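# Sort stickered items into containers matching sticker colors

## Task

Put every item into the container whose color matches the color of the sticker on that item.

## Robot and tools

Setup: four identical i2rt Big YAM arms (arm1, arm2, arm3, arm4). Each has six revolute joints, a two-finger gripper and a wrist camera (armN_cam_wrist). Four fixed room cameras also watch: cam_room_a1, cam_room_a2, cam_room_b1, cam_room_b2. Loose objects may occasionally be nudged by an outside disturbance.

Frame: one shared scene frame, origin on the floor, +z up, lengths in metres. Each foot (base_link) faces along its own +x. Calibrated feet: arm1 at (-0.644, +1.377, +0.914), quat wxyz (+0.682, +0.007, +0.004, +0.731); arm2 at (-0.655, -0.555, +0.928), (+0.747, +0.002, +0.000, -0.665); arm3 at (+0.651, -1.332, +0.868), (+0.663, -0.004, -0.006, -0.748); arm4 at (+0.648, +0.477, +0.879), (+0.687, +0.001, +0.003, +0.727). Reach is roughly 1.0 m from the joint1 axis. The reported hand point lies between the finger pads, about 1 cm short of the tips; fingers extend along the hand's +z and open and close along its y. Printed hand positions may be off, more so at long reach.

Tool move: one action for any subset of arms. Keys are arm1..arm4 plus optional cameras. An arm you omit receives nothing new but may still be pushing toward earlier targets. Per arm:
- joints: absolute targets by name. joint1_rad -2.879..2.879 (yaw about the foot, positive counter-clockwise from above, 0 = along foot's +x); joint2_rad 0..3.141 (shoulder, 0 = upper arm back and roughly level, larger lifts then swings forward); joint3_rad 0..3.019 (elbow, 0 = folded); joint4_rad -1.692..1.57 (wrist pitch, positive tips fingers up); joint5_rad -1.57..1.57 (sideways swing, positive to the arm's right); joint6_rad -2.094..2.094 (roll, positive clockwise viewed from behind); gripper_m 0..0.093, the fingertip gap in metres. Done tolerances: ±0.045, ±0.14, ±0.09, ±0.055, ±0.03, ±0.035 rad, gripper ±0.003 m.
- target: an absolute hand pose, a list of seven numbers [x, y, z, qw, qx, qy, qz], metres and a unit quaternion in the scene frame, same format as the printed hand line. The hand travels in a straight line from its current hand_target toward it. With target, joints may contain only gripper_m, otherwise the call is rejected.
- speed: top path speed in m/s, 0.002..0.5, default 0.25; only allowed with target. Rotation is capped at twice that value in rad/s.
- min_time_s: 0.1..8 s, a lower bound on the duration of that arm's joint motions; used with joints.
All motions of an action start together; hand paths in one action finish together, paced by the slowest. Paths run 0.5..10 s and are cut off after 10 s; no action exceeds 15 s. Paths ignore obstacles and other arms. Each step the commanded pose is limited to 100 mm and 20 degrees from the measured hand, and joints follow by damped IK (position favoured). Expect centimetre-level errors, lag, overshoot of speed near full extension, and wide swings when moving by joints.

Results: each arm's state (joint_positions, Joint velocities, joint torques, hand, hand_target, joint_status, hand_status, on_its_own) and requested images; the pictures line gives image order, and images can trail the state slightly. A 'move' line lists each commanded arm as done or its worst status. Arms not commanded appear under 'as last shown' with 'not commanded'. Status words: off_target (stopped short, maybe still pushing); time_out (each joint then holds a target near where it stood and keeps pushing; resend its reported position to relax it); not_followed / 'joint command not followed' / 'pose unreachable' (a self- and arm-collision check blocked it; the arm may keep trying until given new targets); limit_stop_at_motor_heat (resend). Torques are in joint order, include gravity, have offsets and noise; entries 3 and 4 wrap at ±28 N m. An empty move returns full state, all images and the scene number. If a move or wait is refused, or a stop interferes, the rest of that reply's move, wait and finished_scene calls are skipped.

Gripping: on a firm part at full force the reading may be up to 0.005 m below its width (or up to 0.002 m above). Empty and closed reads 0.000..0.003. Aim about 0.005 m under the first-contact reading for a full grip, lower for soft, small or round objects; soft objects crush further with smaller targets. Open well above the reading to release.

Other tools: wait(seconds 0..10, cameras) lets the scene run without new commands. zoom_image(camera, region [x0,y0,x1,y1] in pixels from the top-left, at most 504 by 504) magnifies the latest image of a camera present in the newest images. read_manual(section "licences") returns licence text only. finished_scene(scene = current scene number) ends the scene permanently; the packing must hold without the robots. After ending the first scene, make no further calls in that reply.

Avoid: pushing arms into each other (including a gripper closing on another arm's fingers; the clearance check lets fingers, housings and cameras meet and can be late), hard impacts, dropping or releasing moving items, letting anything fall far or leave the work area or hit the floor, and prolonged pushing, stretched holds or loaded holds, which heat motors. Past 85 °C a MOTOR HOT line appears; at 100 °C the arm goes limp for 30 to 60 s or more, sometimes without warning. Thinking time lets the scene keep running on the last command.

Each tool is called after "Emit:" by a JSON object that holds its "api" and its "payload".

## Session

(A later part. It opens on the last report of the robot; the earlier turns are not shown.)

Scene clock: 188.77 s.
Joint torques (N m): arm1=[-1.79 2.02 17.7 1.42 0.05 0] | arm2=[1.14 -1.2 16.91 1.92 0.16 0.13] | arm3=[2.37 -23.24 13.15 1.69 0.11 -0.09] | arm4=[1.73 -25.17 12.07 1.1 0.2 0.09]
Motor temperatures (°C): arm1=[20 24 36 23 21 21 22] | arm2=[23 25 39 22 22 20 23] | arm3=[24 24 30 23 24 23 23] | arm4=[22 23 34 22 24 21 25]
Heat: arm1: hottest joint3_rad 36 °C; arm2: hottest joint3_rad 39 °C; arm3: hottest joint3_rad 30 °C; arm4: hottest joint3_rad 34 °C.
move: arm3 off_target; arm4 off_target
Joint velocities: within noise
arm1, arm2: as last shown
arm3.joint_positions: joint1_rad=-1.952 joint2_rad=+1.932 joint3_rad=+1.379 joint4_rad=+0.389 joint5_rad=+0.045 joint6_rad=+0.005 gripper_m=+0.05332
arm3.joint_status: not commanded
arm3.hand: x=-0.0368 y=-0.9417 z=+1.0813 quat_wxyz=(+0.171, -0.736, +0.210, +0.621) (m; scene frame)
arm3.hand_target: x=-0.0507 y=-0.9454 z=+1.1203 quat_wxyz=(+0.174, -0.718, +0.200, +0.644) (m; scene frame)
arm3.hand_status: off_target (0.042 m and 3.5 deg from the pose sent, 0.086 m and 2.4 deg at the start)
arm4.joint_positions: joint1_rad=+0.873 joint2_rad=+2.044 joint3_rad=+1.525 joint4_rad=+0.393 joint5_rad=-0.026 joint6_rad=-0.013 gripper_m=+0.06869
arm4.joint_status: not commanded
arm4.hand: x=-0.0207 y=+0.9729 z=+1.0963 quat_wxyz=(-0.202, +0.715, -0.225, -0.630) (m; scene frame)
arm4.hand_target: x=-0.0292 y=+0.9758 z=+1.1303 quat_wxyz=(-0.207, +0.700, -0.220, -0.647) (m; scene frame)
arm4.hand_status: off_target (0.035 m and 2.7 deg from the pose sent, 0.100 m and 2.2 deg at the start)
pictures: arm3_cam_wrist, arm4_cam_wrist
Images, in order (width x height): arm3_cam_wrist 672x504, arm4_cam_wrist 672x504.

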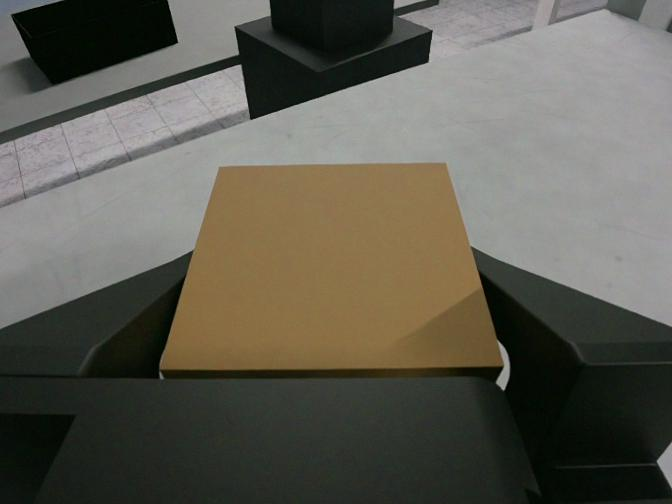

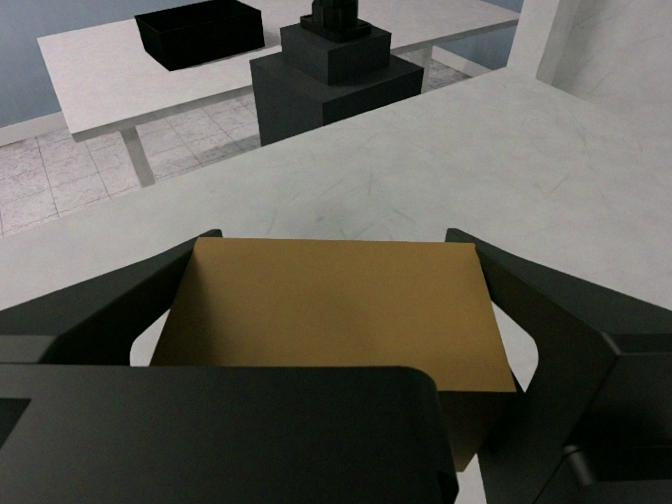

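Emit:
{"api": "move", "payload": {"arm3": {"target":[0.31,-1.15,1.16,0.16,-0.735,0.205,0.626],"speed":0.3}, "arm4": {"target":[0.326,0.714,1.16,-0.2,0.72,-0.225,-0.627],"speed":0.3}}}

Emit:
{"api": "move", "payload": {"arm3": {"joints":{"joint2_rad":0.5,"joint3_rad":1.4,"joint4_rad":-0.9,"joint5_rad":0,"joint6_rad":0},"min_time_s":2.5}, "arm4": {"joints":{"joint2_rad":0.5,"joint3_rad":1.4,"joint4_rad":-0.9,"joint5_rad":0,"joint6_rad":0},"min_time_s":2.5}}}

Emit:
{"api": "move", "payload": {"arm3": {"joints":{"joint1_rad":1.6},"min_time_s":3}, "arm4": {"joints":{"joint1_rad":-1.5},"min_time_s":2.5}}}

Emit:
{"api": "move", "payload": {"arm3": {"joints":{"joint2_rad":1.44,"joint3_rad":1.8,"joint4_rad":-1.58},"min_time_s":2.5}, "arm4": {"joints":{"joint2_rad":1.44,"joint3_rad":1.8,"joint4_rad":-1.58},"min_time_s":2.5}, "cameras": ["arm3_cam_wrist","arm4_cam_wrist","cam_room_a2"]}}

Scene clock: 199.80 s.
Joint torques (N m): arm1=[-1.67 1.73 17.63 1.42 0.12 -0.01] | arm2=[1.2 -1.32 16.88 1.95 0.16 0.13] | arm3=[2.32 -1.85 10.02 1.76 0.11 0.02] | arm4=[0.97 -1.79 9.89 1.07 -0.03 0.02]
Motor temperatures (°C): arm1=[20 24 37 23 21 21 22] | arm2=[23 25 40 22 22 20 23] | arm3=[24 24 31 23 24 23 24] | arm4=[22 23 34 22 24 21 25]
Heat: arm1: hottest joint3_rad 37 °C; arm2: hottest joint3_rad 40 °C; arm3: hottest joint3_rad 31 °C; arm4: hottest joint3_rad 34 °C.
move: arm3 done; arm4 done
Joint velocities: within noise
arm1, arm2: as last shown
arm3.joint_positions: joint1_rad=-1.908 joint2_rad=+0.665 joint3_rad=+0.447 joint4_rad=+0.067 joint5_rad=+0.077 joint6_rad=+0.015 gripper_m=+0.05332
arm3.joint_status: not commanded
arm3.hand: x=+0.3129 y=-1.1455 z=+1.1623 quat_wxyz=(+0.167, -0.732, +0.206, +0.627) (m; scene frame)
arm3.hand_target: x=+0.3100 y=-1.1501 z=+1.1600 quat_wxyz=(+0.160, -0.735, +0.205, +0.626) (m; scene frame)
arm3.hand_status: done (0.006 m and 0.8 deg from the pose sent, 0.412 m and 1.5 deg at the start)
arm4.joint_positions: joint1_rad=+0.873 joint2_rad=+0.748 joint3_rad=+0.415 joint4_rad=+0.209 joint5_rad=-0.026 joint6_rad=-0.013 gripper_m=+0.06869
arm4.joint_status: not commanded
arm4.hand: x=+0.3282 y=+0.7129 z=+1.1616 quat_wxyz=(-0.202, +0.715, -0.225, -0.631) (m; scene frame)
arm4.hand_target: x=+0.3260 y=+0.7140 z=+1.1600 quat_wxyz=(-0.200, +0.719, -0.225, -0.626) (m; scene frame)
arm4.hand_status: done (0.003 m and 0.8 deg from the pose sent, 0.437 m and 0.7 deg at the start)
pictures: none

Scene clock: 202.83 s.
Joint torques (N m): arm1=[-2.02 1.67 17.57 1.52 0.08 -0.01] | arm2=[1.26 -1.26 16.88 1.94 0.16 0.14] | arm3=[2.26 3.25 10.91 1.69 -0.1 -0.13] | arm4=[0.97 3.6 9.42 1.2 0.21 0.21]
Motor temperatures (°C): arm1=[20 24 37 23 21 21 22] | arm2=[23 25 40 22 22 20 23] | arm3=[24 24 31 23 24 23 24] | arm4=[22 23 35 22 24 21 25]
Heat: arm1: hottest joint3_rad 37 °C; arm2: hottest joint3_rad 40 °C; arm3: hottest joint3_rad 31 °C; arm4: hottest joint3_rad 35 °C.
move: arm3 done; arm4 done
Joint velocities: within noise
arm1, arm2: as last shown
arm3.joint_positions: joint1_rad=-1.908 joint2_rad=+0.500 joint3_rad=+1.360 joint4_rad=-0.896 joint5_rad=+0.003 joint6_rad=+0.008 gripper_m=+0.05332
arm3.joint_status: all done
arm3.hand: x=+0.4541 y=-1.2249 z=+1.5180 quat_wxyz=(+0.151, -0.702, +0.172, +0.675) (m; scene frame)
arm3.hand_target: x=+0.4628 y=-1.2329 z=+1.5367 quat_wxyz=(+0.151, -0.691, +0.160, +0.688) (m; scene frame)
arm3.hand_status: not commanded
arm4.joint_positions: joint1_rad=+0.873 joint2_rad=+0.501 joint3_rad=+1.366 joint4_rad=-0.890 joint5_rad=-0.004 joint6_rad=-0.012 gripper_m=+0.06869
arm4.joint_status: all done
arm4.hand: x=+0.4760 y=+0.6100 z=+1.5360 quat_wxyz=(-0.221, +0.680, -0.222, -0.663) (m; scene frame)
arm4.hand_target: x=+0.4850 y=+0.6043 z=+1.5502 quat_wxyz=(-0.221, +0.670, -0.225, -0.672) (m; scene frame)
arm4.hand_status: not commanded
pictures: none

Scene clock: 206.20 s.
Joint torques (N m): arm1=[-2.32 1.85 17.52 1.51 0.1 -0.01] | arm2=[1.2 -1.26 16.88 1.95 0.16 0.14] | arm3=[2.02 3.66 10.81 1.68 0.01 -0.12] | arm4=[0.79 3.37 9.35 1.13 0.18 0.17]
Motor temperatures (°C): arm1=[20 24 38 23 21 21 22] | arm2=[23 25 41 22 22 20 23] | arm3=[24 24 31 23 24 23 24] | arm4=[22 23 35 22 24 21 25]
Heat: arm1: hottest joint3_rad 38 °C; arm2: hottest joint3_rad 41 °C; arm3: hottest joint3_rad 31 °C; arm4: hottest joint3_rad 35 °C.
move: arm3 done; arm4 done
Joint velocities: within noise
arm1.joint_positions: joint1_rad=-2.243 joint2_rad=+0.500 joint3_rad=+0.540 joint4_rad=+0.009 joint5_rad=+0.010 joint6_rad=+0.020 gripper_m=+0.08996
arm1.joint_status: not commanded
arm1.hand: x=-0.3494 y=+1.1750 z=+1.3081 quat_wxyz=(-0.687, -0.214, -0.661, +0.213) (m; scene frame)
arm1.hand_target: x=-0.3512 y=+1.1757 z=+1.3434 quat_wxyz=(-0.703, -0.208, -0.643, +0.220) (m; scene frame)
arm1.hand_status: not commanded
arm2.joint_positions: joint1_rad=+0.914 joint2_rad=+0.500 joint3_rad=+0.544 joint4_rad=+0.015 joint5_rad=-0.005 joint6_rad=+0.013 gripper_m=+0.07793
arm2.joint_status: not commanded
arm2.hand: x=-0.3542 y=-0.7370 z=+1.3313 quat_wxyz=(-0.703, -0.187, -0.660, +0.187) (m; scene frame)
arm2.hand_target: x=-0.3555 y=-0.7344 z=+1.3625 quat_wxyz=(-0.718, -0.184, -0.645, +0.187) (m; scene frame)
arm2.hand_status: not commanded
arm3.joint_positions: joint1_rad=+1.589 joint2_rad=+0.500 joint3_rad=+1.360 joint4_rad=-0.896 joint5_rad=+0.001 joint6_rad=+0.007 gripper_m=+0.05333
arm3.joint_status: all done
arm3.hand: x=+0.8681 y=-1.3457 z=+1.5201 quat_wxyz=(-0.694, -0.035, -0.718, +0.038) (m; scene frame)
arm3.hand_target: x=+0.8570 y=-1.3419 z=+1.5387 quat_wxyz=(-0.707, -0.028, -0.706, +0.037) (m; scene frame)
arm3.hand_status: not commanded
arm4.joint_positions: joint1_rad=-1.496 joint2_rad=+0.501 joint3_rad=+1.366 joint4_rad=-0.890 joint5_rad=-0.002 joint6_rad=-0.012 gripper_m=+0.06870
arm4.joint_status: all done
arm4.hand: x=+0.8674 y=+0.5080 z=+1.5345 quat_wxyz=(-0.695, +0.053, -0.716, -0.041) (m; scene frame)
arm4.hand_target: x=+0.8571 y=+0.5056 z=+1.5488 quat_wxyz=(-0.704, +0.046, -0.707, -0.044) (m; scene frame)
arm4.hand_status: not commanded
pictures: none

Scene clock: 209.30 s.
Joint torques (N m): arm1=[-1.67 1.96 17.47 1.37 0.06 -0.02] | arm2=[1.26 -1.38 16.9 1.94 0.16 0.14] | arm3=[1.9 -14.33 13.85 0.27 0.02 -0.13] | arm4=[0.79 -13.92 12.37 0.14 0.14 0.16]
Motor temperatures (°C): arm1=[20 24 38 23 21 21 22] | arm2=[23 25 41 22 22 20 23] | arm3=[24 24 31 23 24 23 24] | arm4=[22 23 36 22 24 21 25]
Heat: arm1: hottest joint3_rad 38 °C; arm2: hottest joint3_rad 41 °C; arm3: hottest joint3_rad 31 °C; arm4: hottest joint3_rad 36 °C.
move: arm3 done; arm4 done
Joint velocities: within noise
arm1, arm2: as last shown
arm3.joint_positions: joint1_rad=+1.589 joint2_rad=+1.447 joint3_rad=+1.743 joint4_rad=-1.574 joint5_rad=+0.001 joint6_rad=+0.007 gripper_m=+0.05333
arm3.joint_status: all done
arm3.hand: x=+1.1273 y=-1.3761 z=+1.2576 quat_wxyz=(-0.147, -0.054, -0.988, +0.014) (m; scene frame)
arm3.hand_target: x=+1.1308 y=-1.3706 z=+1.2853 quat_wxyz=(-0.175, -0.044, -0.983, +0.015) (m; scene frame)
arm3.hand_status: not commanded
arm4.joint_positions: joint1_rad=-1.496 joint2_rad=+1.439 joint3_rad=+1.746 joint4_rad=-1.569 joint5_rad=-0.002 joint6_rad=-0.012 gripper_m=+0.06870
arm4.joint_status: all done
arm4.hand: x=+1.1244 y=+0.5411 z=+1.2705 quat_wxyz=(-0.151, +0.071, -0.986, -0.009) (m; scene frame)
arm4.hand_target: x=+1.1284 y=+0.5397 z=+1.2932 quat_wxyz=(-0.172, +0.063, -0.983, -0.010) (m; scene frame)
arm4.hand_status: not commanded
pictures: arm3_cam_wrist, arm4_cam_wrist, cam_room_a2
Images, in order (width x height): arm3_cam_wrist 672x504, arm4_cam_wrist 672x504, cam_room_a2 672x504.

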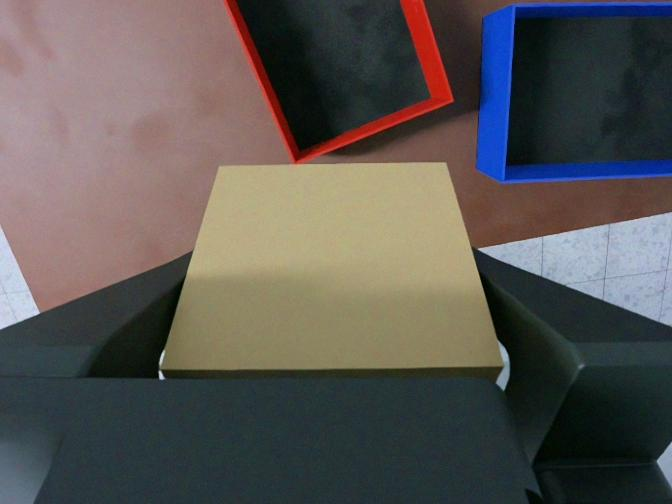

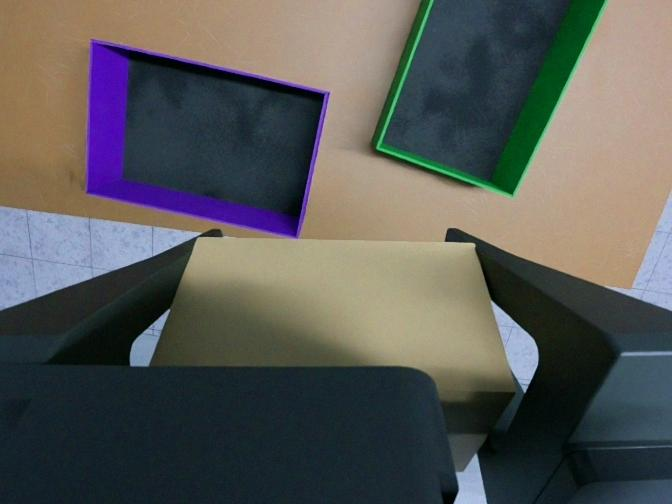

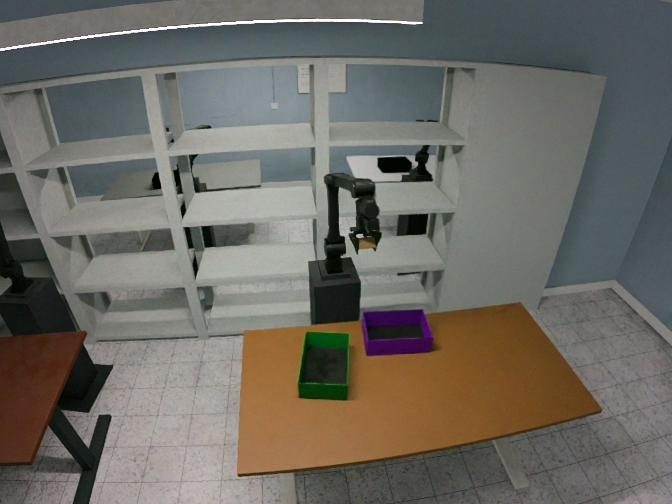

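Emit:
{"api": "move", "payload": {"arm3": {"target":[1.150,-1.715,1.03,0,0.031,0.9995,0]}, "arm4": {"target":[1.113,0.707,1.0,0,0.039,0.999,0]}, "cameras": ["arm3_cam_wrist","arm4_cam_wrist"]}}

Scene clock: 236.30 s.
Joint torques (N m): arm1=[-2.37 1.79 17.7 1.58 0.08 -0.01] | arm2=[1.32 -1.2 16.9 1.89 0.15 0.13] | arm3=[0.97 -23.06 13.27 -0.55 0 -0.12] | arm4=[0.97 -17.73 8.35 0.36 0.04 0.14]
Motor temperatures (°C): arm1=[20 24 40 23 21 21 21] | arm2=[23 25 43 22 22 20 23] | arm3=[24 24 32 23 24 23 24] | arm4=[22 24 41 22 24 21 26]
Heat: arm1: hottest joint3_rad 40 °C; arm2: hottest joint3_rad 43 °C; arm3: hottest joint3_rad 32 °C; arm4: hottest joint3_rad 41 °C.
move: arm3 off_target; arm4 done
Joint velocities: within noise
arm1, arm2: as last shown
arm3.joint_positions: joint1_rad=+1.033 joint2_rad=+2.033 joint3_rad=+1.887 joint4_rad=-1.480 joint5_rad=-0.011 joint6_rad=-0.590 gripper_m=+0.05332
arm3.joint_status: not commanded
arm3.hand: x=+1.1387 y=-1.7053 z=+1.0093 quat_wxyz=(+0.018, -0.035, -0.999, -0.014) (m; scene frame)
arm3.hand_target: x=+1.1491 y=-1.7144 z=+1.0302 quat_wxyz=(+0.000, -0.031, -1.000, +0.000) (m; scene frame)
arm3.hand_status: off_target (0.025 m and 2.7 deg from the pose sent, 0.409 m and 17.2 deg at the start)
arm4.joint_positions: joint1_rad=-1.169 joint2_rad=+1.737 joint3_rad=+1.418 joint4_rad=-1.257 joint5_rad=+0.002 joint6_rad=+0.523 gripper_m=+0.06870
arm4.joint_status: not commanded
arm4.hand: x=+1.1087 y=+0.7037 z=+1.0012 quat_wxyz=(+0.004, -0.033, -0.999, +0.004) (m; scene frame)
arm4.hand_target: x=+1.1131 y=+0.7070 z=+1.0002 quat_wxyz=(+0.000, -0.039, -0.999, +0.000) (m; scene frame)
arm4.hand_status: done (0.006 m and 1.0 deg from the pose sent, 0.318 m and 21.5 deg at the start)
pictures: arm3_cam_wrist, arm4_cam_wrist
Images, in order (width x height): arm3_cam_wrist 672x504, arm4_cam_wrist 672x504.

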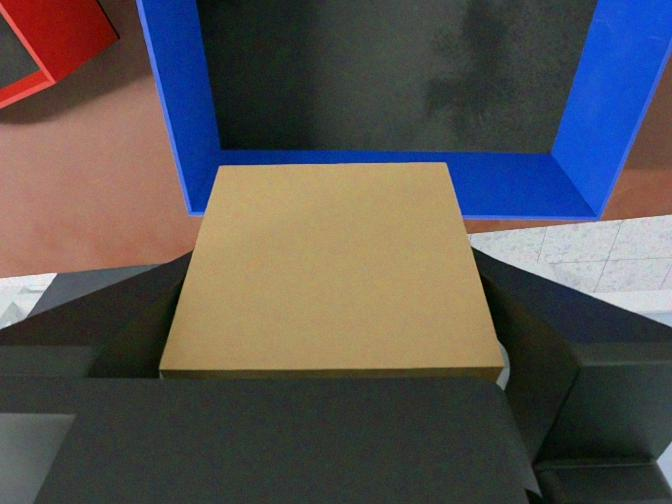

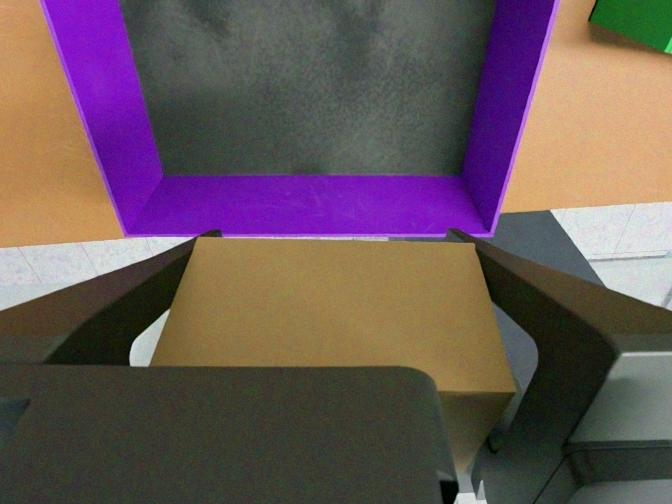

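Emit:
{"api": "move", "payload": {"arm3": {"target":[1.139,-1.764,0.87,0,0.031,0.9995,0]}, "arm4": {"target":[1.102,0.727,0.86,0,0.039,0.999,0]}, "cameras": ["arm3_cam_wrist","arm4_cam_wrist"]}}

Scene clock: 252.77 s.
Joint torques (N m): arm1=[-2.14 1.73 17.54 1.32 0.05 0] | arm2=[1.26 -1.32 16.9 1.95 0.15 0.13] | arm3=[0.73 -25.52 8.34 0.25 0.02 -0.12] | arm4=[0.85 -18.32 6.9 0.51 0.04 0.2]
Motor temperatures (°C): arm1=[20 24 40 23 21 21 21] | arm2=[23 24 44 22 22 20 23] | arm3=[24 26 32 23 24 23 24] | arm4=[22 24 37 22 24 21 26]
Heat: arm1: hottest joint3_rad 40 °C; arm2: hottest joint3_rad 44 °C; arm3: hottest joint3_rad 32 °C; arm4: hottest joint3_rad 37 °C.
move: arm3 off_target; arm4 done
Joint velocities: within noise
arm1, arm2: as last shown
arm3.joint_positions: joint1_rad=+0.972 joint2_rad=+2.224 joint3_rad=+1.807 joint4_rad=-1.188 joint5_rad=-0.011 joint6_rad=-0.657 gripper_m=+0.05332
arm3.joint_status: not commanded
arm3.hand: x=+1.1382 y=-1.7567 z=+0.8614 quat_wxyz=(+0.009, -0.031, -0.999, -0.008) (m; scene frame)
arm3.hand_target: x=+1.1390 y=-1.7639 z=+0.8701 quat_wxyz=(+0.000, -0.031, -1.000, +0.000) (m; scene frame)
arm3.hand_status: off_target (0.011 m and 1.4 deg from the pose sent, 0.151 m and 2.7 deg at the start)
arm4.joint_positions: joint1_rad=-1.128 joint2_rad=+1.907 joint3_rad=+1.255 joint4_rad=-0.924 joint5_rad=+0.002 joint6_rad=+0.567 gripper_m=+0.06870
arm4.joint_status: not commanded
arm4.hand: x=+1.0986 y=+0.7224 z=+0.8618 quat_wxyz=(+0.004, -0.034, -0.999, +0.004) (m; scene frame)
arm4.hand_target: x=+1.1019 y=+0.7270 z=+0.8601 quat_wxyz=(+0.000, -0.039, -0.999, +0.000) (m; scene frame)
arm4.hand_status: done (0.006 m and 0.9 deg from the pose sent, 0.143 m and 1.0 deg at the start)
pictures: arm3_cam_wrist, arm4_cam_wrist
Images, in order (width x height): arm3_cam_wrist 672x504, arm4_cam_wrist 672x504.

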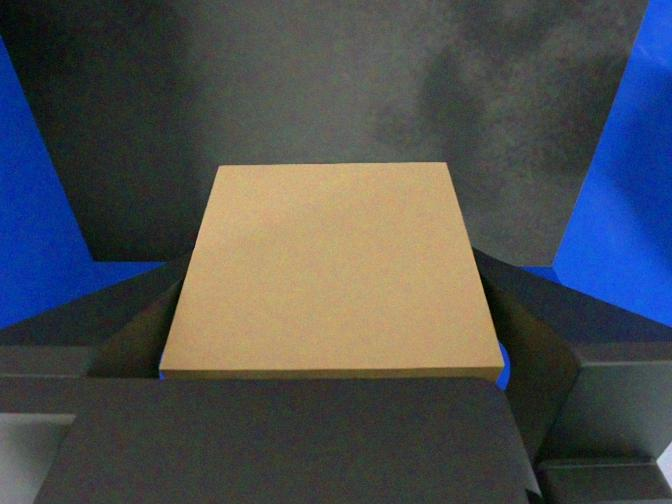

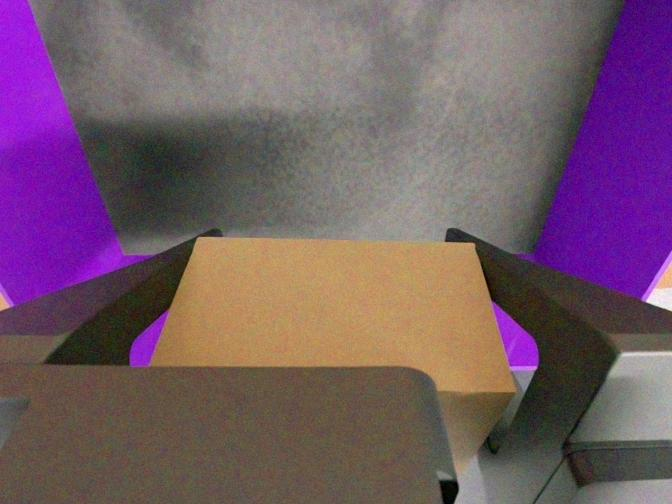

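Emit:
{"api": "move", "payload": {"arm3": {"target":[1.139,-1.764,0.80,0,0.031,0.9995,0],"speed":0.12}, "arm4": {"target":[1.102,0.725,0.75,0,0.039,0.999,0],"speed":0.15}, "cameras": ["arm3_cam_wrist","arm4_cam_wrist"]}}

Scene clock: 261.10 s.
Joint torques (N m): arm1=[-2.02 1.79 17.74 1.26 0.09 -0.03] | arm2=[1.32 -1.38 16.91 1.91 0.16 0.14] | arm3=[0.67 -24.12 7.57 0.32 0.01 -0.12] | arm4=[0.62 -19.55 5.6 0.43 0.06 0.13]
Motor temperatures (°C): arm1=[20 24 41 23 21 21 21] | arm2=[23 24 44 22 22 20 23] | arm3=[24 27 32 23 24 23 24] | arm4=[22 25 36 22 24 21 26]
Heat: arm1: hottest joint3_rad 41 °C; arm2: hottest joint3_rad 44 °C; arm3: hottest joint3_rad 32 °C; arm4: hottest joint3_rad 36 °C.
move: arm3 done; arm4 done
Joint velocities: within noise
arm1, arm2: as last shown
arm3.joint_positions: joint1_rad=+0.972 joint2_rad=+2.293 joint3_rad=+1.768 joint4_rad=-1.058 joint5_rad=-0.011 joint6_rad=-0.657 gripper_m=+0.05332
arm3.joint_status: not commanded
arm3.hand: x=+1.1412 y=-1.7601 z=+0.8041 quat_wxyz=(+0.001, -0.031, -1.000, -0.001) (m; scene frame)
arm3.hand_target: x=+1.1390 y=-1.7639 z=+0.8001 quat_wxyz=(+0.000, -0.031, -1.000, +0.000) (m; scene frame)
arm3.hand_status: done (0.006 m and 0.2 deg from the pose sent, 0.062 m and 1.4 deg at the start)
arm4.joint_positions: joint1_rad=-1.128 joint2_rad=+2.103 joint3_rad=+1.221 joint4_rad=-0.686 joint5_rad=+0.002 joint6_rad=+0.568 gripper_m=+0.06870
arm4.joint_status: not commanded
arm4.hand: x=+1.1007 y=+0.7235 z=+0.7559 quat_wxyz=(+0.001, -0.034, -0.999, +0.002) (m; scene frame)
arm4.hand_target: x=+1.1018 y=+0.7250 z=+0.7501 quat_wxyz=(+0.000, -0.039, -0.999, +0.000) (m; scene frame)
arm4.hand_status: done (0.006 m and 0.6 deg from the pose sent, 0.112 m and 0.9 deg at the start)
pictures: arm3_cam_wrist, arm4_cam_wrist
Images, in order (width x height): arm3_cam_wrist 672x504, arm4_cam_wrist 672x504.

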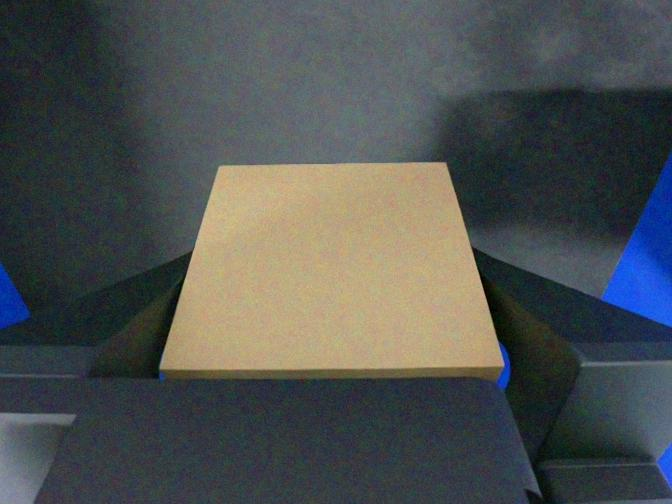

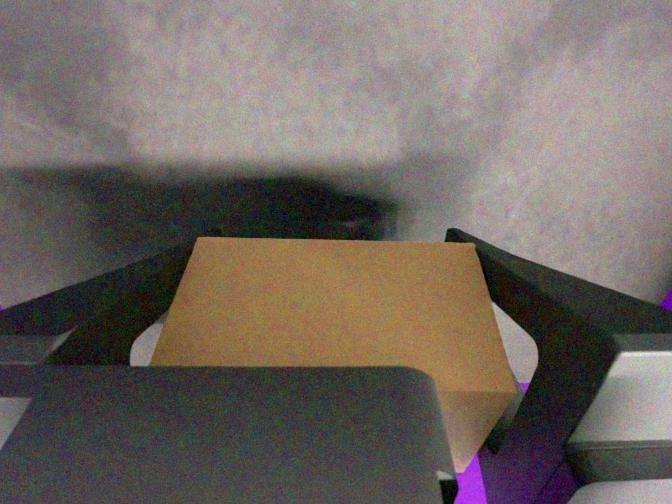

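Emit:
{"api": "move", "payload": {"arm3": {"target":[1.139,-1.764,0.782,0,0.031,0.9995,0],"speed":0.05}, "arm4": {"target":[1.102,0.725,0.732,0,0.039,0.999,0],"speed":0.05}, "cameras": ["arm3_cam_wrist","arm4_cam_wrist"]}}

Scene clock: 264.60 s.
Joint torques (N m): arm1=[-1.9 1.79 17.55 1.31 0.08 -0.05] | arm2=[1.2 -1.44 16.92 1.89 0.16 0.13] | arm3=[0.56 -23.47 6.99 0.39 0.01 -0.11] | arm4=[0.5 -18.84 5.38 0.4 0.04 0.16]
Motor temperatures (°C): arm1=[20 24 41 23 21 21 21] | arm2=[23 24 44 22 22 20 23] | arm3=[24 27 32 23 24 23 25] | arm4=[22 25 35 22 24 21 26]
Heat: arm1: hottest joint3_rad 41 °C; arm2: hottest joint3_rad 44 °C; arm3: hottest joint3_rad 32 °C; arm4: hottest joint3_rad 35 °C.
move: arm3 off_target; arm4 done
Joint velocities: within noise
arm1, arm2: as last shown
arm3.joint_positions: joint1_rad=+0.972 joint2_rad=+2.310 joint3_rad=+1.768 joint4_rad=-1.028 joint5_rad=-0.011 joint6_rad=-0.657 gripper_m=+0.05332
arm3.joint_status: not commanded
arm3.hand: x=+1.1443 y=-1.7629 z=+0.7935 quat_wxyz=(-0.005, -0.031, -0.999, +0.003) (m; scene frame)
arm3.hand_target: x=+1.1389 y=-1.7637 z=+0.7820 quat_wxyz=(+0.000, -0.031, -1.000, +0.000) (m; scene frame)
arm3.hand_status: off_target (0.013 m and 0.6 deg from the pose sent, 0.023 m and 0.2 deg at the start)
arm4.joint_positions: joint1_rad=-1.128 joint2_rad=+2.131 joint3_rad=+1.221 joint4_rad=-0.651 joint5_rad=+0.002 joint6_rad=+0.568 gripper_m=+0.06870
arm4.joint_status: not commanded
arm4.hand: x=+1.1018 y=+0.7241 z=+0.7418 quat_wxyz=(-0.002, -0.034, -0.999, +0.000) (m; scene frame)
arm4.hand_target: x=+1.1018 y=+0.7250 z=+0.7322 quat_wxyz=(+0.000, -0.039, -0.999, +0.000) (m; scene frame)
arm4.hand_status: done (0.010 m and 0.6 deg from the pose sent, 0.024 m and 0.6 deg at the start)
pictures: arm3_cam_wrist, arm4_cam_wrist
Images, in order (width x height): arm3_cam_wrist 672x504, arm4_cam_wrist 672x504.

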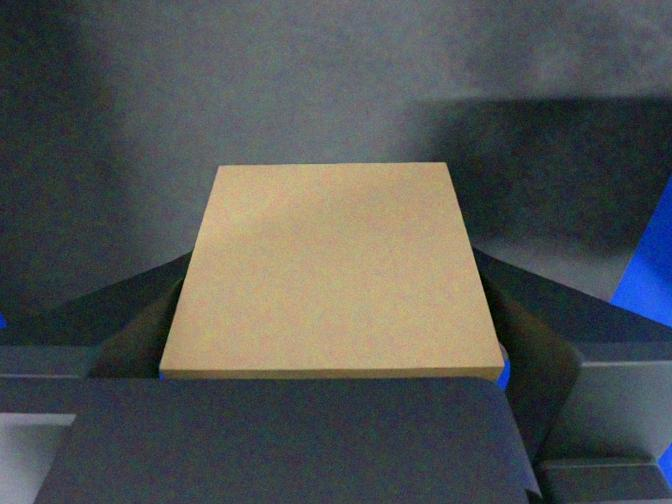

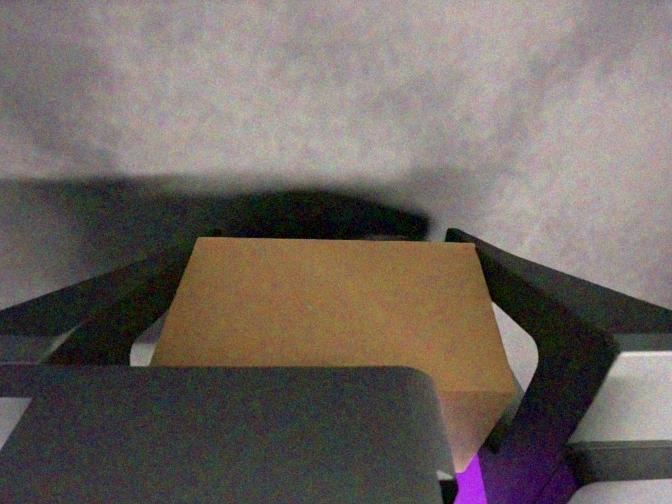

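Emit:
{"api": "move", "payload": {"arm3": {"target":[1.139,-1.764,0.772,0,0.031,0.9995,0],"speed":0.05}, "arm4": {"target":[1.102,0.725,0.722,0,0.039,0.999,0],"speed":0.05}, "cameras": ["arm3_cam_wrist","arm4_cam_wrist"]}}

Scene clock: 269.37 s.
Joint torques (N m): arm1=[-1.2 1.85 17.55 1.52 0.04 -0.04] | arm2=[1.2 -1.44 16.91 1.94 0.15 0.14] | arm3=[0.67 -23.65 7.21 0.39 0.01 -0.1] | arm4=[0.67 -17.79 5.48 0.51 0.02 0.17]
Motor temperatures (°C): arm1=[20 24 41 23 21 21 21] | arm2=[23 24 44 22 22 20 23] | arm3=[24 27 32 23 24 23 25] | arm4=[22 25 34 22 24 21 26]
Heat: arm1: hottest joint3_rad 41 °C; arm2: hottest joint3_rad 44 °C; arm3: hottest joint3_rad 32 °C; arm4: hottest joint3_rad 34 °C.
move: arm3 off_target; arm4 off_target
Joint velocities: within noise
arm1, arm2: as last shown
arm3.joint_positions: joint1_rad=+0.972 joint2_rad=+2.324 joint3_rad=+1.763 joint4_rad=-1.010 joint5_rad=-0.011 joint6_rad=-0.657 gripper_m=+0.05332
arm3.joint_status: not commanded
arm3.hand: x=+1.1438 y=-1.7626 z=+0.7834 quat_wxyz=(-0.004, -0.031, -0.999, +0.003) (m; scene frame)
arm3.hand_target: x=+1.1389 y=-1.7637 z=+0.7720 quat_wxyz=(+0.000, -0.031, -1.000, +0.000) (m; scene frame)
arm3.hand_status: off_target (0.012 m and 0.6 deg from the pose sent, 0.022 m and 0.6 deg at the start)
arm4.joint_positions: joint1_rad=-1.128 joint2_rad=+2.148 joint3_rad=+1.221 joint4_rad=-0.631 joint5_rad=+0.002 joint6_rad=+0.568 gripper_m=+0.06870
arm4.joint_status: not commanded
arm4.hand: x=+1.1025 y=+0.7243 z=+0.7337 quat_wxyz=(-0.004, -0.034, -0.999, -0.001) (m; scene frame)
arm4.hand_target: x=+1.1017 y=+0.7248 z=+0.7221 quat_wxyz=(+0.000, -0.039, -0.999, +0.000) (m; scene frame)
arm4.hand_status: off_target (0.012 m and 0.7 deg from the pose sent, 0.020 m and 0.6 deg at the start)
pictures: arm3_cam_wrist, arm4_cam_wrist
Images, in order (width x height): arm3_cam_wrist 672x504, arm4_cam_wrist 672x504.

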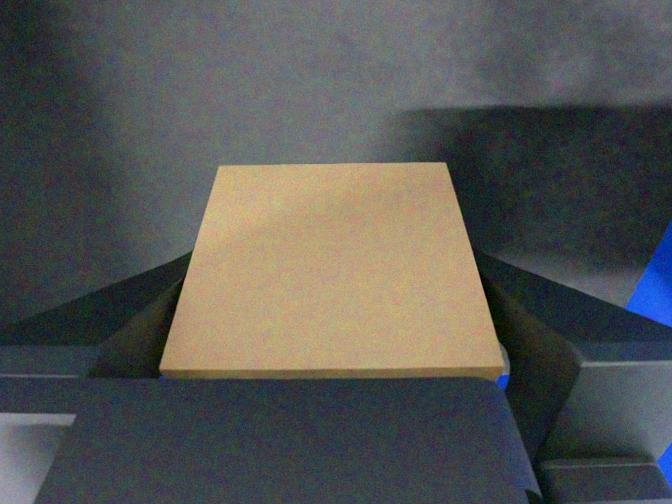

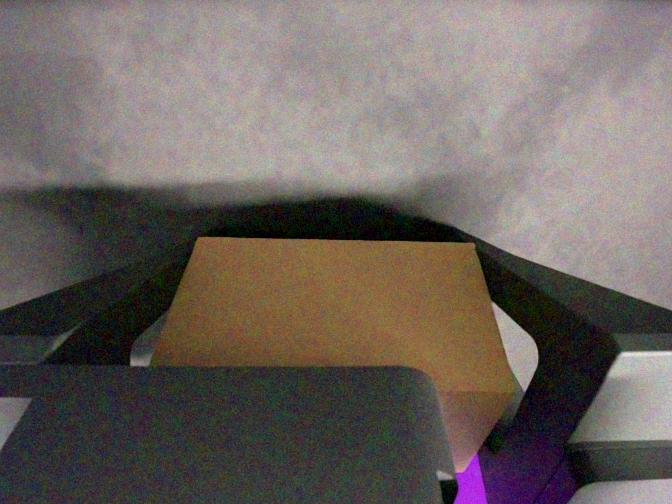

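Emit:
{"api": "move", "payload": {"arm3": {"target":[1.139,-1.764,0.76,0,0.031,0.9995,0],"speed":0.05}, "arm4": {"target":[1.102,0.725,0.716,0,0.039,0.999,0],"speed":0.05}, "cameras": ["arm3_cam_wrist","arm4_cam_wrist"]}}

Scene clock: 273.20 s.
Joint torques (N m): arm1=[-2.14 2.08 17.77 1.39 0.11 -0.03] | arm2=[1.2 -1.26 16.92 1.94 0.16 0.14] | arm3=[0.67 -23.77 6.94 0.39 0.01 -0.11] | arm4=[0.79 -17.26 5.57 0.55 0.05 0.17]
Motor temperatures (°C): arm1=[20 24 41 23 21 21 21] | arm2=[23 24 44 22 22 20 23] | arm3=[24 27 32 23 24 23 25] | arm4=[22 25 34 22 24 21 26]
Heat: arm1: hottest joint3_rad 41 °C; arm2: hottest joint3_rad 44 °C; arm3: hottest joint3_rad 32 °C; arm4: hottest joint3_rad 34 °C.
move: arm3 off_target; arm4 off_target
Joint velocities: within noise
arm1, arm2: as last shown
arm3.joint_positions: joint1_rad=+0.972 joint2_rad=+2.343 joint3_rad=+1.763 joint4_rad=-0.991 joint5_rad=-0.011 joint6_rad=-0.657 gripper_m=+0.05332
arm3.joint_status: not commanded
arm3.hand: x=+1.1441 y=-1.7630 z=+0.7713 quat_wxyz=(-0.004, -0.031, -0.999, +0.003) (m; scene frame)
arm3.hand_target: x=+1.1389 y=-1.7637 z=+0.7601 quat_wxyz=(+0.000, -0.031, -1.000, +0.000) (m; scene frame)
arm3.hand_status: off_target (0.012 m and 0.6 deg from the pose sent, 0.024 m and 0.6 deg at the start)
arm4.joint_positions: joint1_rad=-1.128 joint2_rad=+2.149 joint3_rad=+1.221 joint4_rad=-0.626 joint5_rad=+0.002 joint6_rad=+0.568 gripper_m=+0.06870
arm4.joint_status: not commanded
arm4.hand: x=+1.1032 y=+0.7247 z=+0.7329 quat_wxyz=(-0.006, -0.034, -0.999, -0.002) (m; scene frame)
arm4.hand_target: x=+1.1014 y=+0.7247 z=+0.7164 quat_wxyz=(+0.000, -0.039, -0.999, +0.000) (m; scene frame)
arm4.hand_status: off_target (0.017 m and 0.9 deg from the pose sent, 0.018 m and 0.7 deg at the start)
pictures: arm3_cam_wrist, arm4_cam_wrist
Images, in order (width x height): arm3_cam_wrist 672x504, arm4_cam_wrist 672x504.

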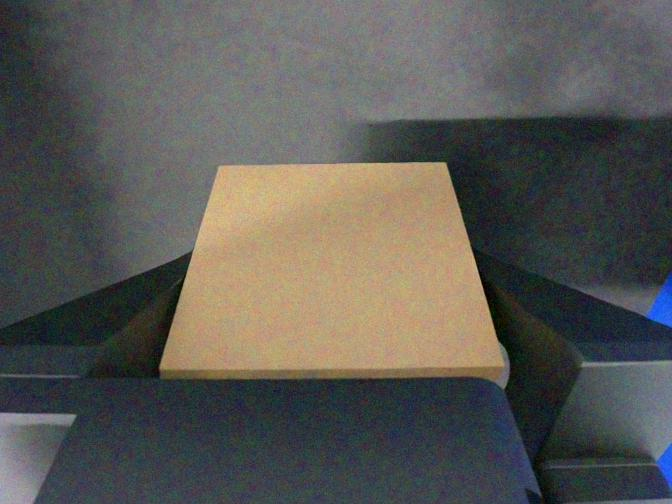

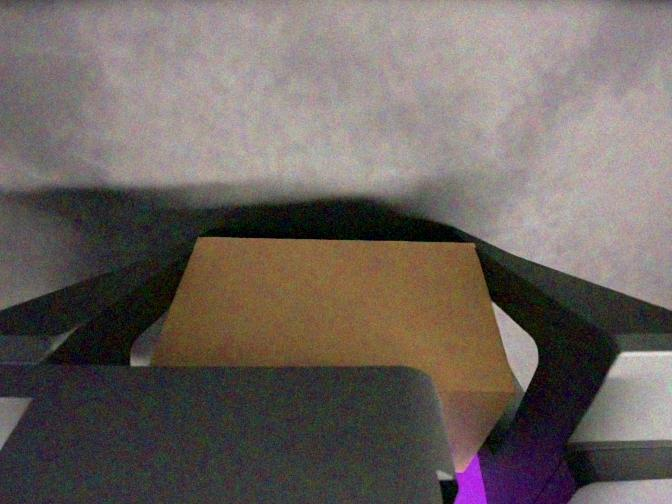

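Emit:
{"api": "move", "payload": {"arm3": {"target":[1.139,-1.764,0.748,0,0.031,0.9995,0],"speed":0.05}, "arm4": {"joints":{"gripper_m":0.091}}, "cameras": ["arm3_cam_wrist","arm4_cam_wrist"]}}

Scene clock: 278.60 s.
Joint torques (N m): arm1=[-1.73 2.2 17.61 1.39 0.08 -0.01] | arm2=[1.32 -1.32 16.9 1.92 0.16 0.14] | arm3=[0.67 -23.65 6.83 0.4 0 -0.11] | arm4=[1.08 -17.44 5.55 0.39 0.02 0.14]
Motor temperatures (°C): arm1=[20 24 41 23 21 21 21] | arm2=[23 24 45 22 22 20 23] | arm3=[24 27 31 23 24 23 25] | arm4=[22 25 33 22 24 21 26]
Heat: arm1: hottest joint3_rad 41 °C; arm2: hottest joint3_rad 45 °C; arm3: hottest joint3_rad 31 °C; arm4: hottest joint3_rad 33 °C.
move: arm3 off_target; arm4 done
Joint velocities: within noise
arm1.joint_positions: joint1_rad=-2.243 joint2_rad=+0.500 joint3_rad=+0.540 joint4_rad=+0.009 joint5_rad=+0.010 joint6_rad=+0.020 gripper_m=+0.08996
arm1.joint_status: not commanded
arm1.hand: x=-0.3494 y=+1.1750 z=+1.3081 quat_wxyz=(-0.687, -0.214, -0.661, +0.213) (m; scene frame)
arm1.hand_target: x=-0.3512 y=+1.1757 z=+1.3434 quat_wxyz=(-0.703, -0.208, -0.643, +0.220) (m; scene frame)
arm1.hand_status: not commanded
arm2.joint_positions: joint1_rad=+0.914 joint2_rad=+0.500 joint3_rad=+0.544 joint4_rad=+0.015 joint5_rad=-0.005 joint6_rad=+0.013 gripper_m=+0.07793
arm2.joint_status: not commanded
arm2.hand: x=-0.3542 y=-0.7370 z=+1.3313 quat_wxyz=(-0.703, -0.187, -0.660, +0.187) (m; scene frame)
arm2.hand_target: x=-0.3555 y=-0.7344 z=+1.3625 quat_wxyz=(-0.718, -0.184, -0.645, +0.187) (m; scene frame)
arm2.hand_status: not commanded
arm3.joint_positions: joint1_rad=+0.972 joint2_rad=+2.361 joint3_rad=+1.763 joint4_rad=-0.972 joint5_rad=-0.011 joint6_rad=-0.657 gripper_m=+0.05332
arm3.joint_status: not commanded
arm3.hand: x=+1.1443 y=-1.7633 z=+0.7595 quat_wxyz=(-0.004, -0.031, -0.999, +0.003) (m; scene frame)
arm3.hand_target: x=+1.1389 y=-1.7637 z=+0.7482 quat_wxyz=(+0.000, -0.031, -1.000, +0.000) (m; scene frame)
arm3.hand_status: off_target (0.013 m and 0.6 deg from the pose sent, 0.024 m and 0.6 deg at the start)
arm4.joint_positions: joint1_rad=-1.128 joint2_rad=+2.149 joint3_rad=+1.221 joint4_rad=-0.621 joint5_rad=+0.002 joint6_rad=+0.568 gripper_m=+0.09090
arm4.joint_status: all done
arm4.hand: x=+1.1041 y=+0.7253 z=+0.7330 quat_wxyz=(-0.008, -0.034, -0.999, -0.003) (m; scene frame)
arm4.hand_target: x=+1.1014 y=+0.7247 z=+0.7164 quat_wxyz=(+0.000, -0.039, -0.999, +0.000) (m; scene frame)
arm4.hand_status: not commanded
pictures: arm3_cam_wrist, arm4_cam_wrist
Images, in order (width x height): arm3_cam_wrist 672x504, arm4_cam_wrist 672x504.

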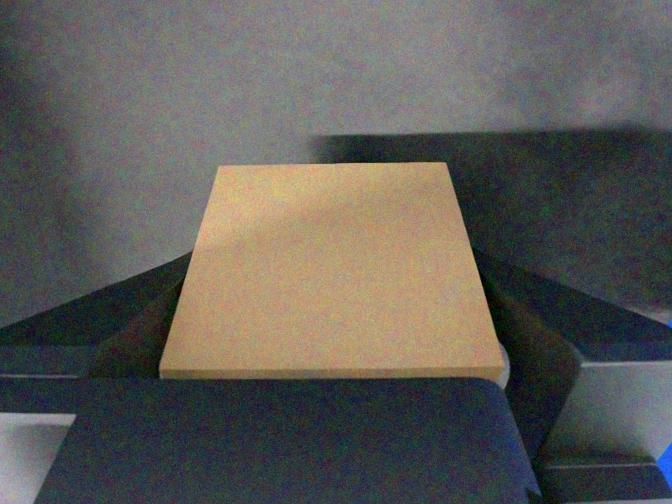

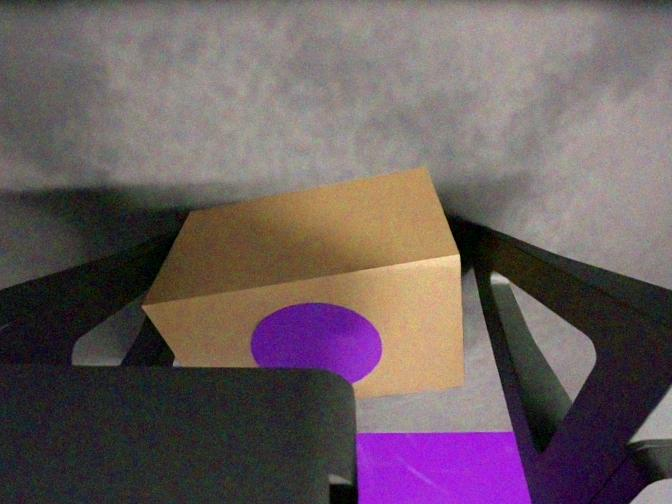

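Emit:
{"api": "move", "payload": {"arm3": {"target":[1.139,-1.764,0.733,0,0.031,0.9995,0],"speed":0.05}, "arm4": {"target":[1.103,0.725,0.83,0,0.039,0.999,0],"speed":0.08}, "cameras": ["arm3_cam_wrist","arm4_cam_wrist"]}}

Scene clock: 284.07 s.
Joint torques (N m): arm1=[-2.02 1.61 17.46 1.44 0.05 0] | arm2=[1.26 -1.38 16.9 1.92 0.16 0.13] | arm3=[0.73 -23.36 6.8 0.35 0 -0.1] | arm4=[0.91 -20.48 7.45 -0.46 0.05 0.14]
Motor temperatures (°C): arm1=[20 24 42 23 21 21 21] | arm2=[23 24 45 22 22 20 23] | arm3=[24 27 31 23 24 23 25] | arm4=[22 25 33 22 24 21 26]
Heat: arm1: hottest joint3_rad 42 °C; arm2: hottest joint3_rad 45 °C; arm3: hottest joint3_rad 31 °C; arm4: hottest joint3_rad 33 °C.
move: arm3 off_target; arm4 off_target
Joint velocities: within noise
arm1, arm2: as last shown
arm3.joint_positions: joint1_rad=+0.972 joint2_rad=+2.379 joint3_rad=+1.763 joint4_rad=-0.947 joint5_rad=-0.011 joint6_rad=-0.657 gripper_m=+0.05332
arm3.joint_status: not commanded
arm3.hand: x=+1.1457 y=-1.7647 z=+0.7486 quat_wxyz=(-0.007, -0.031, -0.999, +0.005) (m; scene frame)
arm3.hand_target: x=+1.1389 y=-1.7636 z=+0.7333 quat_wxyz=(+0.000, -0.031, -1.000, +0.000) (m; scene frame)
arm3.hand_status: off_target (0.017 m and 1.0 deg from the pose sent, 0.027 m and 0.6 deg at the start)
arm4.joint_positions: joint1_rad=-1.128 joint2_rad=+1.978 joint3_rad=+1.221 joint4_rad=-0.832 joint5_rad=+0.002 joint6_rad=+0.568 gripper_m=+0.09091
arm4.joint_status: not commanded
arm4.hand: x=+1.0933 y=+0.7195 z=+0.8174 quat_wxyz=(+0.010, -0.034, -0.999, +0.007) (m; scene frame)
arm4.hand_target: x=+1.1028 y=+0.7249 z=+0.8301 quat_wxyz=(+0.000, -0.039, -0.999, +0.000) (m; scene frame)
arm4.hand_status: off_target (0.017 m and 1.5 deg from the pose sent, 0.097 m and 1.1 deg at the start)
pictures: arm3_cam_wrist, arm4_cam_wrist
Images, in order (width x height): arm3_cam_wrist 672x504, arm4_cam_wrist 672x504.

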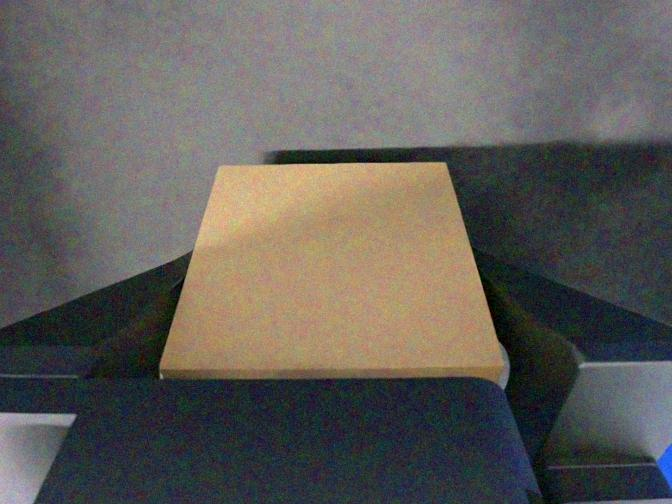

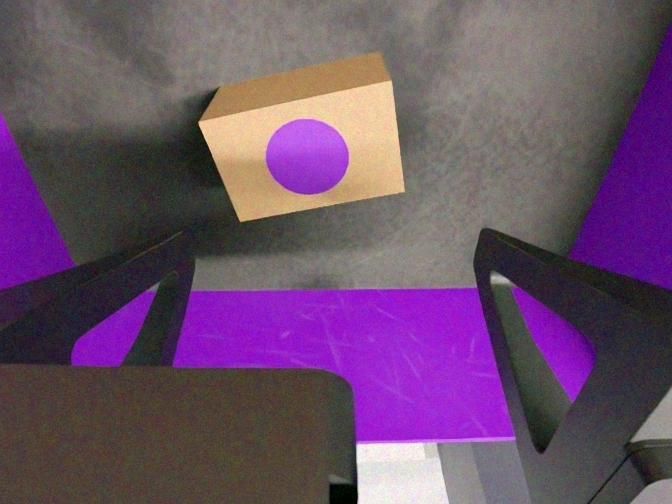

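Emit:
{"api": "move", "payload": {"arm3": {"target":[1.139,-1.764,0.724,0,0.031,0.9995,0],"speed":0.05}, "arm4": {"target":[1.103,0.725,1.0,0,0.039,0.999,0]}, "cameras": ["arm3_cam_wrist"]}}

Scene clock: 288.63 s.
Joint torques (N m): arm1=[-1.96 2.26 17.69 1.29 0.08 0.01] | arm2=[1.38 -1.38 16.91 1.92 0.16 0.14] | arm3=[0.79 -22.01 6.76 0.76 0 -0.11] | arm4=[0.21 -17.73 10.19 -0.39 0.03 0.11]
Motor temperatures (°C): arm1=[20 24 42 23 21 21 21] | arm2=[23 24 45 22 22 20 23] | arm3=[24 27 31 23 24 23 25] | arm4=[22 25 33 22 24 21 26]
Heat: arm1: hottest joint3_rad 42 °C; arm2: hottest joint3_rad 45 °C; arm3: hottest joint3_rad 31 °C; arm4: hottest joint3_rad 33 °C.
move: arm3 off_target; arm4 off_target
Joint velocities: within noise
arm1, arm2: as last shown
arm3.joint_positions: joint1_rad=+0.972 joint2_rad=+2.381 joint3_rad=+1.763 joint4_rad=-0.942 joint5_rad=-0.011 joint6_rad=-0.657 gripper_m=+0.05332
arm3.joint_status: not commanded
arm3.hand: x=+1.1463 y=-1.7653 z=+0.7475 quat_wxyz=(-0.009, -0.031, -0.999, +0.006) (m; scene frame)
arm3.hand_target: x=+1.1385 y=-1.7633 z=+0.7246 quat_wxyz=(+0.000, -0.031, -1.000, +0.000) (m; scene frame)
arm3.hand_status: off_target (0.025 m and 1.2 deg from the pose sent, 0.026 m and 1.0 deg at the start)
arm4.joint_positions: joint1_rad=-1.128 joint2_rad=+1.741 joint3_rad=+1.385 joint4_rad=-1.233 joint5_rad=+0.002 joint6_rad=+0.568 gripper_m=+0.09091
arm4.joint_status: not commanded
arm4.hand: x=+1.0931 y=+0.7195 z=+0.9873 quat_wxyz=(+0.010, -0.034, -0.999, +0.007) (m; scene frame)
arm4.hand_target: x=+1.1026 y=+0.7248 z=+1.0000 quat_wxyz=(+0.000, -0.039, -0.999, +0.000) (m; scene frame)
arm4.hand_status: off_target (0.017 m and 1.5 deg from the pose sent, 0.183 m and 1.5 deg at the start)
pictures: arm3_cam_wrist
Images, in order (width x height): arm3_cam_wrist 672x504.

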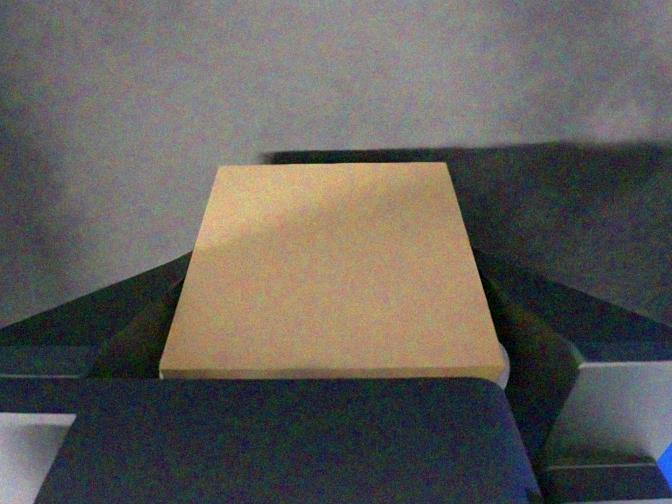

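Contact. Release and rise.

Emit:
{"api": "move", "payload": {"arm3": {"joints":{"gripper_m":0.076}}}}

Emit:
{"api": "move", "payload": {"arm3": {"target":[1.143,-1.764,1.0,0,0.031,0.9995,0]}, "cameras": ["arm3_cam_wrist","cam_room_a2","cam_room_a1"]}}

Scene clock: 291.47 s.
Joint torques (N m): arm1=[-1.55 2.32 17.65 1.43 0.07 0] | arm2=[1.14 -1.38 16.91 1.92 0.16 0.14] | arm3=[0.79 -22.36 6.74 0.46 -0.01 -0.1] | arm4=[0.62 -18.02 10.24 -0.42 0.06 0.15]
Motor temperatures (°C): arm1=[20 24 42 23 21 21 21] | arm2=[23 24 45 22 22 20 23] | arm3=[24 27 30 23 24 23 25] | arm4=[22 25 33 22 24 21 26]
Heat: arm1: hottest joint3_rad 42 °C; arm2: hottest joint3_rad 45 °C; arm3: hottest joint3_rad 30 °C; arm4: hottest joint3_rad 33 °C.
move: arm3 done
Joint velocities: within noise
arm1, arm2, arm4: as last shown
arm3.joint_positions: joint1_rad=+0.972 joint2_rad=+2.382 joint3_rad=+1.763 joint4_rad=-0.934 joint5_rad=-0.010 joint6_rad=-0.657 gripper_m=+0.07596
arm3.joint_status: all done
arm3.hand: x=+1.1476 y=-1.7665 z=+0.7468 quat_wxyz=(-0.011, -0.031, -0.999, +0.009) (m; scene frame)
arm3.hand_target: x=+1.1385 y=-1.7633 z=+0.7245 quat_wxyz=(+0.000, -0.031, -1.000, +0.000) (m; scene frame)
arm3.hand_status: not commanded
pictures: none

Scene clock: 293.33 s.
Joint torques (N m): arm1=[-2.37 1.67 17.63 1.5 0.07 -0.01] | arm2=[1.26 -1.32 16.88 1.91 0.16 0.13] | arm3=[0.73 -24.12 12.23 -0.5 0.03 -0.11] | arm4=[0.56 -17.9 10.24 -0.39 0.03 0.13]
Motor temperatures (°C): arm1=[20 24 42 23 21 21 21] | arm2=[23 24 45 22 22 20 23] | arm3=[24 27 31 23 24 23 25] | arm4=[22 25 33 22 24 21 26]
Heat: arm1: hottest joint3_rad 42 °C; arm2: hottest joint3_rad 45 °C; arm3: hottest joint3_rad 31 °C; arm4: hottest joint3_rad 33 °C.
move: arm3 off_target
Joint velocities: within noise
arm1, arm2, arm4: as last shown
arm3.joint_positions: joint1_rad=+0.972 joint2_rad=+2.122 joint3_rad=+1.968 joint4_rad=-1.459 joint5_rad=-0.011 joint6_rad=-0.657 gripper_m=+0.07597
arm3.joint_status: not commanded
arm3.hand: x=+1.1370 y=-1.7540 z=+0.9851 quat_wxyz=(+0.012, -0.031, -0.999, -0.011) (m; scene frame)
arm3.hand_target: x=+1.1425 y=-1.7635 z=+1.0001 quat_wxyz=(+0.000, -0.031, -1.000, +0.000) (m; scene frame)
arm3.hand_status: off_target (0.019 m and 1.8 deg from the pose sent, 0.253 m and 1.6 deg at the start)
pictures: arm3_cam_wrist, cam_room_a1, cam_room_a2
Images, in order (width x height): arm3_cam_wrist 672x504, cam_room_a1 672x504, cam_room_a2 672x504.

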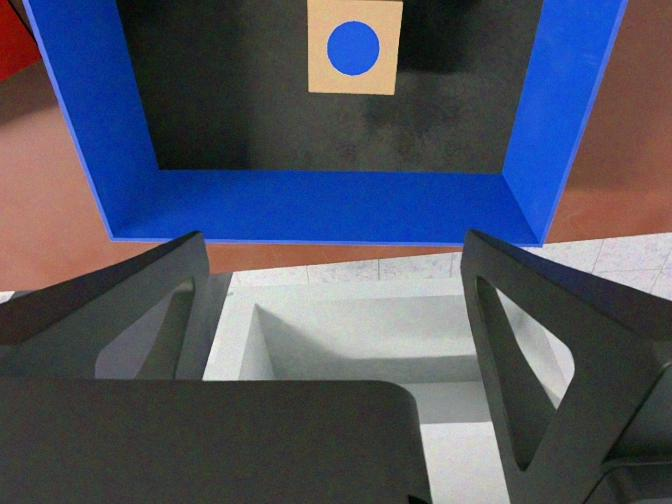

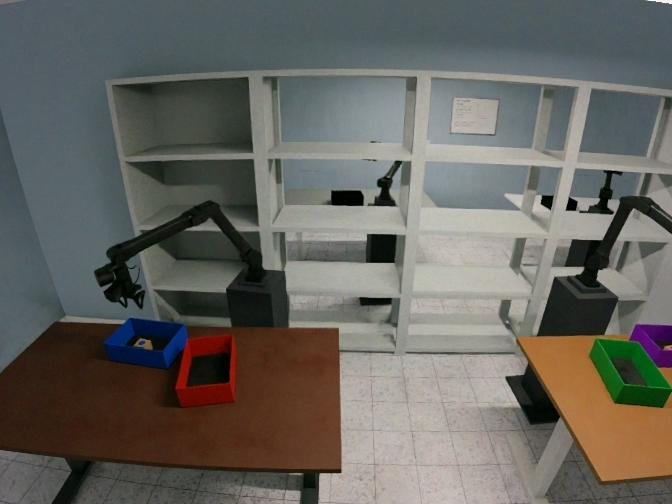

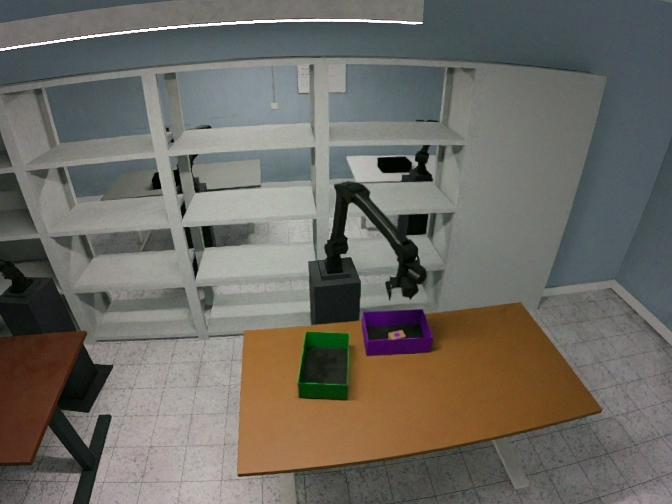

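Emit:
{"api": "finished_scene", "payload": {"scene": 3}}

The scene is finished: the task was done.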